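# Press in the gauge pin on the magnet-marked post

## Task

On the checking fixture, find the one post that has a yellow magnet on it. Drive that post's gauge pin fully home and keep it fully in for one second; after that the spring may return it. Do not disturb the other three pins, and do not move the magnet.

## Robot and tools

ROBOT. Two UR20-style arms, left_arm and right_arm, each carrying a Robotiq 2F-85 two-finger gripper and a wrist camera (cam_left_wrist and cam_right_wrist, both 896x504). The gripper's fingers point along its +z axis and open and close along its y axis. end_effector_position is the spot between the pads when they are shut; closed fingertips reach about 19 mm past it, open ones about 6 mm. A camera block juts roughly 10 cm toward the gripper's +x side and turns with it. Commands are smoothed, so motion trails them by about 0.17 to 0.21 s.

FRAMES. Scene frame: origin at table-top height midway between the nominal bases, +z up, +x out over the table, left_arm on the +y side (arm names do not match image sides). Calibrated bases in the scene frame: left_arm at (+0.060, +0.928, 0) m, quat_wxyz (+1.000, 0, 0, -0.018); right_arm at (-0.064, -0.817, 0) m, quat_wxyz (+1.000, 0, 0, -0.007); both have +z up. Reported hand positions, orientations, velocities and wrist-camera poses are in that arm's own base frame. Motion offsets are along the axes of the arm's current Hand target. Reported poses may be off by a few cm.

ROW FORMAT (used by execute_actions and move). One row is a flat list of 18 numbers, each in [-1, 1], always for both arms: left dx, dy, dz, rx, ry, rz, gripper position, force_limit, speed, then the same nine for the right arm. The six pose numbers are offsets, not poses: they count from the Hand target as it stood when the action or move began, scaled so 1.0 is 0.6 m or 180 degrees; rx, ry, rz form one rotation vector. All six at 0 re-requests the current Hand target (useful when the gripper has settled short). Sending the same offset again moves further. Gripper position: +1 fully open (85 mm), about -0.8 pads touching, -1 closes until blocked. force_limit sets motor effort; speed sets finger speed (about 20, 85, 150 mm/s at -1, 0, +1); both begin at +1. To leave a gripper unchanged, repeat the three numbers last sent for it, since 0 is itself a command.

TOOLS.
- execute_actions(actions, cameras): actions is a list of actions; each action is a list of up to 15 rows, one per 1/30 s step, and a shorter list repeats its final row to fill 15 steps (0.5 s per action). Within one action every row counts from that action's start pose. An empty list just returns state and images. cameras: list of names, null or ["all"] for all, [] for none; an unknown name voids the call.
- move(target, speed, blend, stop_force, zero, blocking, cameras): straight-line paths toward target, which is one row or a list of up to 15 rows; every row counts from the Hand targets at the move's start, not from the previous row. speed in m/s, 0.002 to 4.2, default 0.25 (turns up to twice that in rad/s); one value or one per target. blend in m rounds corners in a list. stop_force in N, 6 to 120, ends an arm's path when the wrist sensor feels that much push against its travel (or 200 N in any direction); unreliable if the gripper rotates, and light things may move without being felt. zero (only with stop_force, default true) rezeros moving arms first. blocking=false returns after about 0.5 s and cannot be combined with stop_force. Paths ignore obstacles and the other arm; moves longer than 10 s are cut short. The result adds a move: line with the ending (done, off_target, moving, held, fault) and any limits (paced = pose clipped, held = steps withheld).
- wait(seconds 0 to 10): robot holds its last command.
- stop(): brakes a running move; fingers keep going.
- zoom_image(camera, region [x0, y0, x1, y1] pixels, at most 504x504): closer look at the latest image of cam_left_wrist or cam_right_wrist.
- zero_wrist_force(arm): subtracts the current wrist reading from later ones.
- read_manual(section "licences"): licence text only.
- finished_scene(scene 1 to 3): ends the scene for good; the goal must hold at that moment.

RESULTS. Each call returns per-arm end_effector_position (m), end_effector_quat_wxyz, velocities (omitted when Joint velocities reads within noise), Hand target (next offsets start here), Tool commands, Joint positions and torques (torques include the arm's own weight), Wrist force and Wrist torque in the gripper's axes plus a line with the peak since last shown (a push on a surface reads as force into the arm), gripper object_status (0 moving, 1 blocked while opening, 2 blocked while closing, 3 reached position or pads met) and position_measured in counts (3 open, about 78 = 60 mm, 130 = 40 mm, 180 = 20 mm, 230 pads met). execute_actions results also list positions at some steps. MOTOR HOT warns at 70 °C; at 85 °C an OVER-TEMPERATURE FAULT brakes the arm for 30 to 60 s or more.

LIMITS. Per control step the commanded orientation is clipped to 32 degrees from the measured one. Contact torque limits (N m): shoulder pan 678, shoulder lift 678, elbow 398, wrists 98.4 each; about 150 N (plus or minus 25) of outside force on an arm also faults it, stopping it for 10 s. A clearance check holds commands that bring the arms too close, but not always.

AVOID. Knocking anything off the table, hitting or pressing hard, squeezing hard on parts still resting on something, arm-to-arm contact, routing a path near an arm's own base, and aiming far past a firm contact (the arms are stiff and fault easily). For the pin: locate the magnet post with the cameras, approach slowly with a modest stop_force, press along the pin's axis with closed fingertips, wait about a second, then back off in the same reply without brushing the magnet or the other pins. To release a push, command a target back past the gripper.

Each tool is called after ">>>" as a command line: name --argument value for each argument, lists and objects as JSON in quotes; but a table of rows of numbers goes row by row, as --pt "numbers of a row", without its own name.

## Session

>>> execute_actions --actions '[]'

Scene clock: 0.00 s.
left_arm: end_effector_position=(+0.3071, -0.4220, +0.1602) position_measured=3 object_status=3 end_effector_quat_wxyz=(+0.066, +0.956, -0.074, +0.275) | right_arm: end_effector_position=(+0.4900, -0.3027, +0.2369) position_measured=3 object_status=3 end_effector_quat_wxyz=(+0.548, -0.467, -0.511, -0.471)
Joint positions: left_arm=[-1.763 -1.739 2.857 -2.766 -1.003 1.555] | right_arm=[2.511 -2.074 -2.06 -2.212 2.389 -0.015]
Joint velocities: within noise
Joint torques (N m): no reading
Motor temperatures (°C): left_arm=[24 35 26 38 34 33] | right_arm=[28 35 35 36 33 38]
Wrist force (N): no reading
Wrist torque (N m): no reading
Wrist force, peak (N): no reading
Hand target: left_arm +0.3071, -0.4220, +0.1602; +0.066, +0.956, -0.074, +0.275 | right_arm +0.4900, -0.3027, +0.2369; +0.548, -0.467, -0.511, -0.471
Tool commands: left_gripper/position=+1.0 left_gripper/force_limit=+1.0 left_gripper/speed=+1.0 right_gripper/position=+1.0 right_gripper/force_limit=+1.0 right_gripper/speed=+1.0
camera_calibration:
cam_left_wrist: T_world_to_cam=[[-0.285835, -0.958093, 0.0188626, -0.30276], [-0.929607, 0.27245, -0.248197, 0.463413], [0.232657, -0.0884782, -0.968526, 0.172428], [0, 0, 0, 1]] pos_world=[0.304136, -0.401073, 0.28773]
cam_right_wrist: T_world_to_cam=[[0.978979, 0.0562001, -0.196068, -0.399553], [-0.174505, -0.266853, -0.947807, 0.238768], [-0.105588, 0.962097, -0.251436, 0.530477], [0, 0, 0, 1]] pos_world=[0.488832, -0.424199, 0.281347]

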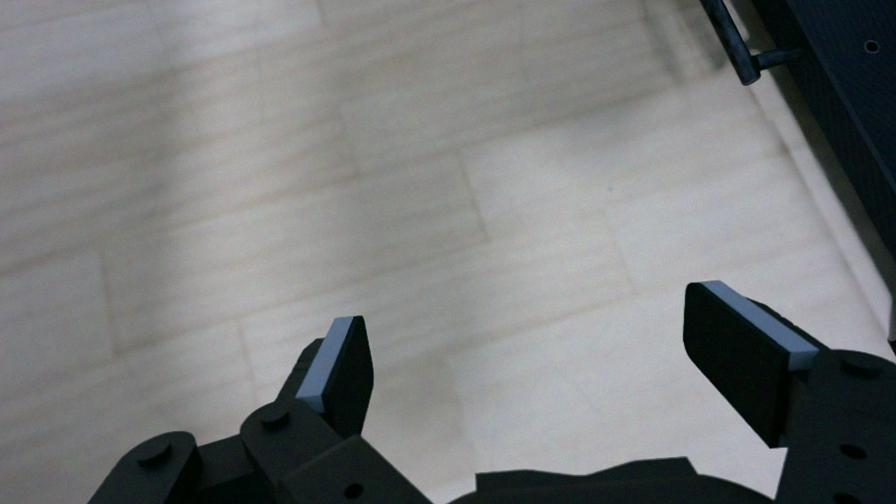

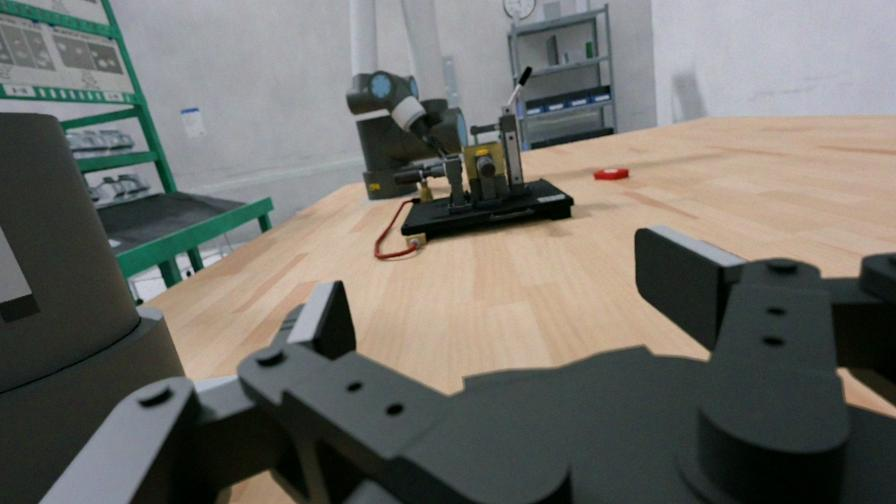

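>>> zoom_image --camera "cam_right_wrist" --region '[340, 40, 640, 280]'

Scaled by 1.680 from the camera's 896x504 image, which has a finer 1280x720 frame.

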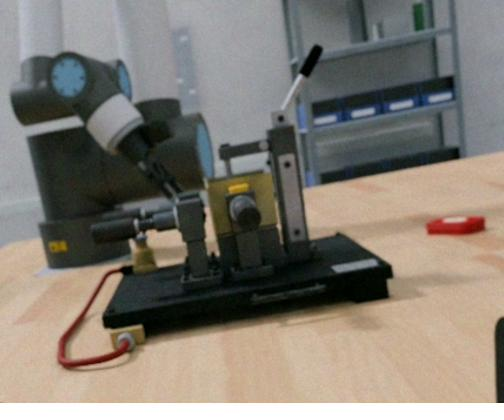

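>>> move --target '[0,0,0,0,0,0,1,1,1,0.188,0.247,0.571,-0.1366,-0.3116,0.0564,-1,-1,0]' --speed 0.5 --cameras '[]'

>>> move --target '[0,0,0,0,0,0,1,1,1,0.348,-0.487,0.367,0,0,0,-1,-1,0]' --speed 0.5 --cameras '["cam_right_wrist"]'

Scene clock: 3.93 s.
left_arm: end_effector_position=(+0.3071, -0.4220, +0.1602) position_measured=3 object_status=3 end_effector_quat_wxyz=(+0.066, +0.956, -0.074, +0.275) | right_arm: end_effector_position=(+0.5998, +0.0507, +0.3597) position_measured=232 object_status=3 end_effector_quat_wxyz=(-0.176, +0.774, +0.557, +0.244)
Joint positions: left_arm=[-1.763 -1.739 2.857 -2.766 -1.003 1.555] | right_arm=[3.271 -1.369 -2.514 -0.533 2.113 2.106]
Joint velocities: within noise
Joint torques (N m): left_arm=[3.4 -9.35 -59.26 -8.93 3.46 -0.9] | right_arm=[15.36 51.06 68.93 16.28 -1.51 5.27]
Motor temperatures (°C): left_arm=[24 35 26 38 34 33] | right_arm=[28 35 35 36 33 38]
Wrist force (N): left_arm=[0.1 0.0 -0.1] | right_arm=[-1.0 1.7 2.6]
Wrist torque (N m): left_arm=[0.01 -0.01 0.00] | right_arm=[1.07 0.21 -0.20]
Wrist force, peak (N): left_arm=[-0.1 -0.5 -0.3] | right_arm=[4.4 2.8 2.8]
Hand target: left_arm +0.3071, -0.4220, +0.1602; +0.066, +0.956, -0.074, +0.275 | right_arm +0.5998, +0.0507, +0.3597; -0.176, +0.774, +0.557, +0.244
Off the commanded pose: left_arm 0.000 m, 0 deg | right_arm 0.000 m, 0 deg.
move: done
No camera images: "cameras" was empty.

Scene clock: 5.60 s.
left_arm: end_effector_position=(+0.3071, -0.4220, +0.1602) position_measured=3 object_status=3 end_effector_quat_wxyz=(+0.066, +0.956, -0.074, +0.275) | right_arm: end_effector_position=(+0.4169, +0.4253, +0.2990) position_measured=232 object_status=3 end_effector_quat_wxyz=(-0.176, +0.774, +0.557, +0.244)
Joint positions: left_arm=[-1.763 -1.739 2.857 -2.766 -1.003 1.555] | right_arm=[4.225 -1.375 -2.728 -0.005 1.665 3.006]
Joint velocities: within noise
Joint torques (N m): left_arm=[4.17 -8.33 -59.43 -7.82 3.82 -0.79] | right_arm=[14.53 -12.12 55.82 15.76 -2.1 7.01]
Motor temperatures (°C): left_arm=[24 35 26 38 34 33] | right_arm=[28 35 35 36 33 38]
Wrist force (N): left_arm=[0.1 -0.1 -0.2] | right_arm=[-0.4 1.1 1.3]
Wrist torque (N m): left_arm=[-0.01 -0.01 0.00] | right_arm=[0.92 0.27 -0.24]
Wrist force, peak (N): left_arm=[0.2 -0.3 -0.4] | right_arm=[2.5 -2.0 4.4]
Hand target: left_arm +0.3071, -0.4220, +0.1602; +0.066, +0.956, -0.074, +0.275 | right_arm +0.4169, +0.4254, +0.2990; -0.176, +0.774, +0.557, +0.244
Off the commanded pose: left_arm 0.000 m, 0 deg | right_arm 0.000 m, 0 deg.
move: done
camera_calibration:
cam_right_wrist: T_world_to_cam=[[0.877974, -0.477355, -0.0359733, -0.135624], [-0.464198, -0.830593, -0.307629, 0.648274], [0.116969, 0.286789, -0.950826, 0.241583], [0, 0, 0, 1]] pos_world=[0.391744, 0.404428, 0.424252]
Images, in order (width x height): cam_right_wrist 896x504.

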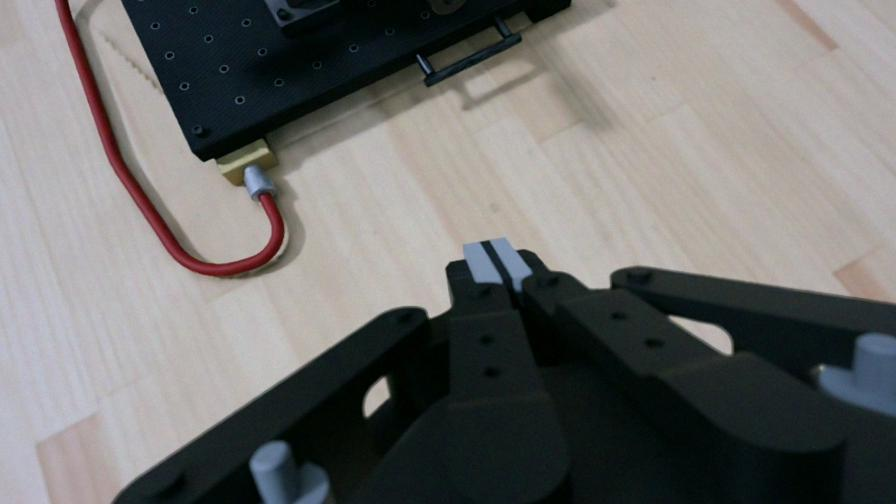

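>>> move --target '[0,0,0,0,0,0,1,1,1,-0.098,0.063,-0.19,0,0.167,0,-1,-1,0]' --speed 0.5 --cameras '["cam_right_wrist"]'

Scene clock: 10.13 s.
left_arm: end_effector_position=(+0.3071, -0.4220, +0.1602) position_measured=3 object_status=3 end_effector_quat_wxyz=(+0.066, +0.956, -0.074, +0.275) | right_arm: end_effector_position=(+0.4168, +0.3057, +0.3587) position_measured=232 object_status=3 end_effector_quat_wxyz=(-0.314, +0.684, +0.493, +0.436)
Joint positions: left_arm=[-1.763 -1.739 2.857 -2.766 -1.003 1.555] | right_arm=[3.87 -1.726 -2.93 1.023 2.038 2.905]
Joint velocities: within noise
Joint torques (N m): left_arm=[8.12 -6.18 -63.16 -7.29 3.68 -0.87] | right_arm=[-22.07 18.44 6.43 14.1 5.36 6.05]
Motor temperatures (°C): left_arm=[24 35 26 38 34 33] | right_arm=[28 35 35 36 33 38]
Wrist force (N): left_arm=[-0.2 0.0 -0.2] | right_arm=[1.3 2.4 1.2]
Wrist torque (N m): left_arm=[0.01 0.04 0.00] | right_arm=[0.69 -0.27 0.03]
Wrist force, peak (N): left_arm=[0.4 0.1 -0.4] | right_arm=[2.0 1.0 3.7]
Hand target: left_arm +0.3071, -0.4220, +0.1602; +0.066, +0.956, -0.074, +0.275 | right_arm +0.4168, +0.3057, +0.3587; -0.314, +0.684, +0.493, +0.436
Off the commanded pose: left_arm 0.000 m, 0 deg | right_arm 0.000 m, 0 deg.
move: done
camera_calibration:
cam_right_wrist: T_world_to_cam=[[0.891138, -0.438016, -0.118388, -0.178365], [-0.375434, -0.565293, -0.734502, 0.60226], [0.254799, 0.698989, -0.6682, 0.0478732], [0, 0, 0, 1]] pos_world=[0.372859, 0.228864, 0.453234]
Images, in order (width x height): cam_right_wrist 896x504.

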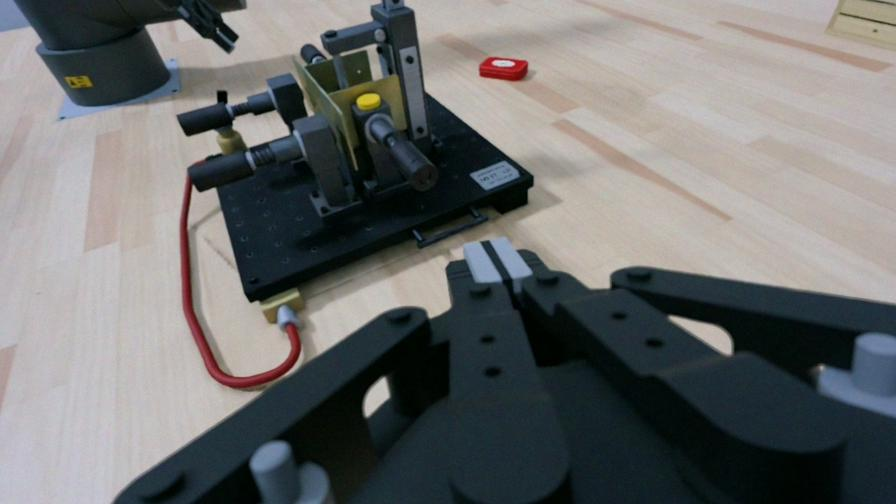

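>>> move --target '[0,0,0,0,0,0,1,1,1,-0.0373,0.0085,0.546,0.0582,-0.3579,-0.0912,-1,-1,0]' --speed 0.5 --cameras '["cam_right_wrist"]'

Scene clock: 12.53 s.
left_arm: end_effector_position=(+0.3071, -0.4220, +0.1602) position_measured=3 object_status=3 end_effector_quat_wxyz=(+0.066, +0.956, -0.074, +0.275) | right_arm: end_effector_position=(+0.5128, +0.5768, +0.2002) position_measured=232 object_status=3 end_effector_quat_wxyz=(+0.000, +0.707, +0.707, +0.000)
Joint positions: left_arm=[-1.763 -1.739 2.857 -2.766 -1.003 1.555] | right_arm=[4.249 -1.702 -2.304 -0.706 1.571 2.679]
Joint velocities: within noise
Joint torques (N m): left_arm=[9.9 -5.45 -64.57 -7.25 4.53 -0.47] | right_arm=[24.64 71.24 90.55 5.83 -4.3 -7.04]
Motor temperatures (°C): left_arm=[24 35 26 38 34 33] | right_arm=[28 35 35 36 33 38]
Wrist force (N): left_arm=[0.1 0.2 -0.2] | right_arm=[-0.1 2.6 1.4]
Wrist torque (N m): left_arm=[0.03 -0.01 0.01] | right_arm=[1.55 0.10 -0.45]
Wrist force, peak (N): left_arm=[0.5 0.1 -0.3] | right_arm=[3.4 3.7 3.0]
Hand target: left_arm +0.3071, -0.4220, +0.1602; +0.066, +0.956, -0.074, +0.275 | right_arm +0.5128, +0.5768, +0.2002; +0.000, +0.707, +0.707, +0.000
Off the commanded pose: left_arm 0.000 m, 0 deg | right_arm 0.000 m, 0 deg.
move: done
camera_calibration:
cam_right_wrist: T_world_to_cam=[[0.983909, -0.164154, 0.0705453, -0.407299], [-0.177549, -0.942468, 0.283249, 0.587392], [0.0199901, -0.291216, -0.956448, 0.477181], [0, 0, 0, 1]] pos_world=[0.495497, 0.625701, 0.318754]
Images, in order (width x height): cam_right_wrist 896x504.

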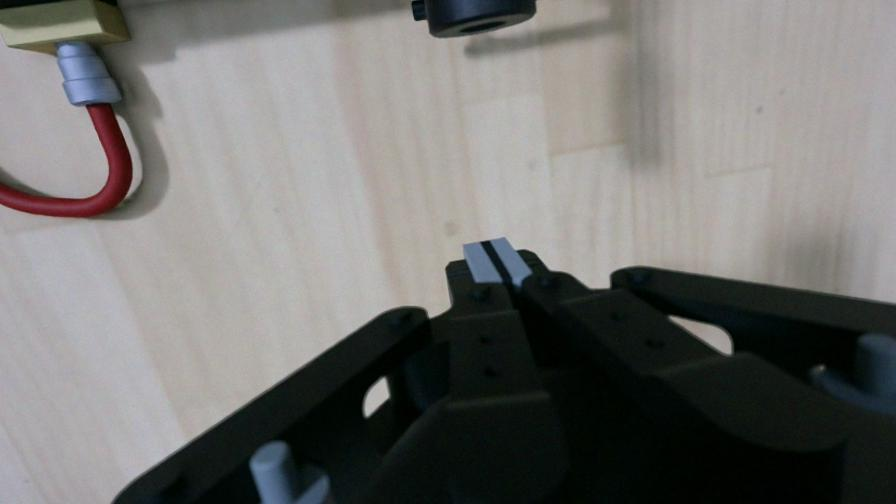

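>>> move --pt "0 0 0 0 0 0 1 1 1 0.075 0.0167 0.0433 0 0 0 -1 -1 0" --pt "0 0 0 0 0 0 1 1 1 0.11 0.0167 0.0433 0 0 0 -1 -1 0" --pt "0 0 0 0 0 0 1 1 1 0.1667 0.0167 0.0433 0 0 0 -1 -1 0" --speed '[0.15,0.04,0.01]' --stop_force 45 --cameras '["cam_right_wrist"]'

>>> move --target '[0,0,0,0,0,0,1,1,1,0.0007,0,0,0,0,0,-1,-1,0]' --speed 0.005 --stop_force 30 --cameras '["cam_right_wrist"]'

>>> wait --seconds 0.9 --cameras '[]'

Scene clock: 16.63 s.
left_arm: end_effector_position=(+0.3071, -0.4220, +0.1602) position_measured=3 object_status=3 end_effector_quat_wxyz=(+0.066, +0.956, -0.074, +0.275) | right_arm: end_effector_position=(+0.5228, +0.6588, +0.1742) position_measured=232 object_status=3 end_effector_quat_wxyz=(+0.000, +0.707, +0.707, +0.000)
Joint positions: left_arm=[-1.763 -1.739 2.857 -2.766 -1.003 1.555] | right_arm=[4.283 -1.801 -2.227 -0.683 1.571 2.713]
Joint velocities: within noise
Joint torques (N m): left_arm=[9.38 -7.37 -67.08 -7.78 4.74 -1.82] | right_arm=[1.19 135.35 93.66 24.4 11 -7.36]
Motor temperatures (°C): left_arm=[24 35 26 38 34 33] | right_arm=[28 35 35 36 33 38]
Wrist force (N): left_arm=[-0.2 -0.3 -0.2] | right_arm=[-33.9 6.4 9.7]
Wrist torque (N m): left_arm=[-0.05 0.04 0.00] | right_arm=[1.53 0.16 -0.51]
Wrist force, peak (N): left_arm=[-0.5 -0.1 -0.2] | right_arm=[-61.3 3.1 -12.1]
Hand target: left_arm +0.3071, -0.4220, +0.1602; +0.066, +0.956, -0.074, +0.275 | right_arm +0.5228, +0.6588, +0.1742; +0.000, +0.707, +0.707, +0.000 (not the last commanded pose)
Off the commanded pose: left_arm 0.000 m, 0 deg | right_arm 0.018 m, 0 deg.
move: contact (right_arm); path passed 2 of 3 targets
camera_calibration:
cam_right_wrist: T_world_to_cam=[[0.98391, -0.164176, 0.070482, -0.401891], [-0.177556, -0.942408, 0.283445, 0.673829], [0.0198878, -0.291399, -0.956395, 0.476187], [0, 0, 0, 1]] pos_world=[0.505596, 0.707801, 0.292755]
Images, in order (width x height): cam_right_wrist 896x504.

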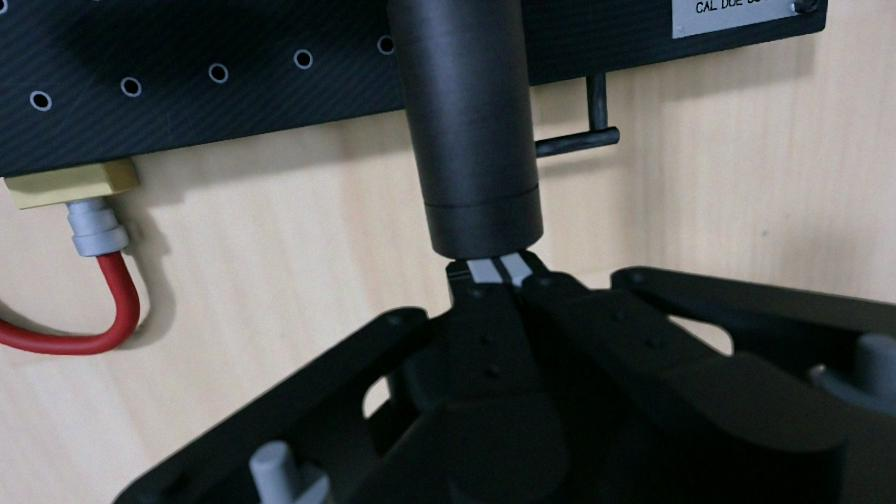

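Scene clock: 17.77 s.
left_arm: end_effector_position=(+0.3071, -0.4220, +0.1602) position_measured=3 object_status=3 end_effector_quat_wxyz=(+0.066, +0.956, -0.074, +0.275) | right_arm: end_effector_position=(+0.5229, +0.6591, +0.1742) position_measured=232 object_status=3 end_effector_quat_wxyz=(+0.000, +0.707, +0.707, +0.000)
Joint positions: left_arm=[-1.763 -1.739 2.857 -2.766 -1.003 1.555] | right_arm=[4.283 -1.801 -2.227 -0.684 1.571 2.713]
Joint velocities: within noise
Joint torques (N m): left_arm=[8 -6.28 -68.43 -8.08 3.8 -0.96] | right_arm=[43.9 97.07 127.94 26.15 10.05 3.95]
Motor temperatures (°C): left_arm=[24 35 26 38 34 33] | right_arm=[28 35 35 36 33 38]
Wrist force (N): left_arm=[0.2 -0.2 0.3] | right_arm=[-68.1 -2.8 -6.9]
Wrist torque (N m): left_arm=[-0.03 -0.03 0.00] | right_arm=[1.58 0.21 -0.77]
Wrist force, peak (N): left_arm=[-0.2 0.3 -0.5] | right_arm=[-68.5 -2.6 -7.0]
Hand target: left_arm +0.3071, -0.4220, +0.1602; +0.066, +0.956, -0.074, +0.275 | right_arm +0.5229, +0.6590, +0.1742; +0.000, +0.707, +0.707, +0.000
Off the commanded pose: left_arm 0.000 m, 0 deg | right_arm 0.000 m, 0 deg.
move: contact (right_arm)
camera_calibration:
cam_right_wrist: T_world_to_cam=[[0.98391, -0.164163, 0.070504, -0.401858], [-0.177552, -0.942373, 0.283564, 0.67405], [0.0198903, -0.29152, -0.956358, 0.476348], [0, 0, 0, 1]] pos_world=[0.505596, 0.708101, 0.292755]
Images, in order (width x height): cam_right_wrist 896x504.

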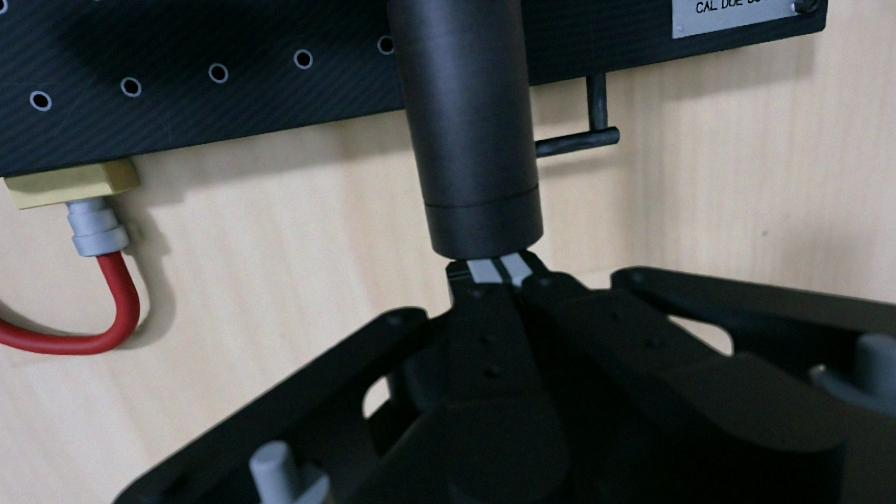

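Scene clock: 18.67 s.
left_arm: end_effector_position=(+0.3071, -0.4220, +0.1602) position_measured=3 object_status=3 end_effector_quat_wxyz=(+0.066, +0.956, -0.074, +0.275) | right_arm: end_effector_position=(+0.5229, +0.6591, +0.1742) position_measured=232 object_status=3 end_effector_quat_wxyz=(+0.000, +0.707, +0.707, +0.000)
Joint positions: left_arm=[-1.763 -1.739 2.857 -2.766 -1.003 1.555] | right_arm=[4.283 -1.801 -2.227 -0.684 1.571 2.713]
Joint velocities: within noise
Joint torques (N m): left_arm=[16.63 -2.25 -69.45 -7.88 3.93 -0.95] | right_arm=[31.24 110.95 116.03 28.05 10.52 -2.39]
Motor temperatures (°C): left_arm=[24 35 26 38 34 33] | right_arm=[28 35 35 36 33 38]
Wrist force (N): left_arm=[-0.1 0.0 0.0] | right_arm=[-68.0 -2.6 -7.7]
Wrist torque (N m): left_arm=[0.00 0.03 0.00] | right_arm=[1.59 0.21 -0.78]
Wrist force, peak (N): left_arm=[-0.4 0.0 0.3] | right_arm=[-68.5 -2.6 -6.8]
Hand target: left_arm +0.3071, -0.4220, +0.1602; +0.066, +0.956, -0.074, +0.275 | right_arm +0.5229, +0.6590, +0.1742; +0.000, +0.707, +0.707, +0.000
Tool commands: left_gripper/position=+1.0 left_gripper/force_limit=+1.0 left_gripper/speed=+1.0 right_gripper/position=-1.0 right_gripper/force_limit=-1.0 right_gripper/speed=+0.0
Off the commanded pose: left_arm 0.000 m, 0 deg | right_arm 0.000 m, 0 deg.
wait: 0.90 s; at rest by 0.17 s
No camera images: "cameras" was empty.

>>> move --target '[0,0,0,0,0,0,1,1,1,-0.1,0,0,0,0,0,-1,-1,0]' --speed 0.15 --cameras '[]'

>>> finished_scene --scene 3

Scene clock: 19.70 s.
left_arm: end_effector_position=(+0.3071, -0.4220, +0.1602) position_measured=3 object_status=3 end_effector_quat_wxyz=(+0.066, +0.956, -0.074, +0.275) | right_arm: end_effector_position=(+0.5228, +0.5993, +0.1742) position_measured=232 object_status=3 end_effector_quat_wxyz=(+0.000, +0.707, +0.707, +0.000)
Joint positions: left_arm=[-1.763 -1.739 2.857 -2.766 -1.003 1.555] | right_arm=[4.25 -1.757 -2.289 -0.666 1.571 2.68]
Joint velocities: within noise
Joint torques (N m): left_arm=[15.88 -5.73 -70 -8.91 4.79 -1] | right_arm=[-19.96 129.85 49.21 14.73 -3.01 -7.75]
Motor temperatures (°C): left_arm=[24 35 26 38 34 33] | right_arm=[28 35 35 36 33 38]
Wrist force (N): left_arm=[0.0 -0.1 -0.2] | right_arm=[-1.1 1.9 1.6]
Wrist torque (N m): left_arm=[-0.01 0.01 0.00] | right_arm=[1.36 0.14 -0.43]
Wrist force, peak (N): left_arm=[-0.2 -0.3 -0.2] | right_arm=[-68.3 -2.3 -7.8]
Hand target: left_arm +0.3071, -0.4220, +0.1602; +0.066, +0.956, -0.074, +0.275 | right_arm +0.5228, +0.5990, +0.1742; +0.000, +0.707, +0.707, +0.000
Off the commanded pose: left_arm 0.000 m, 0 deg | right_arm 0.000 m, 0 deg.
move: done
No camera images: "cameras" was empty.

The scene is finished: the task was done.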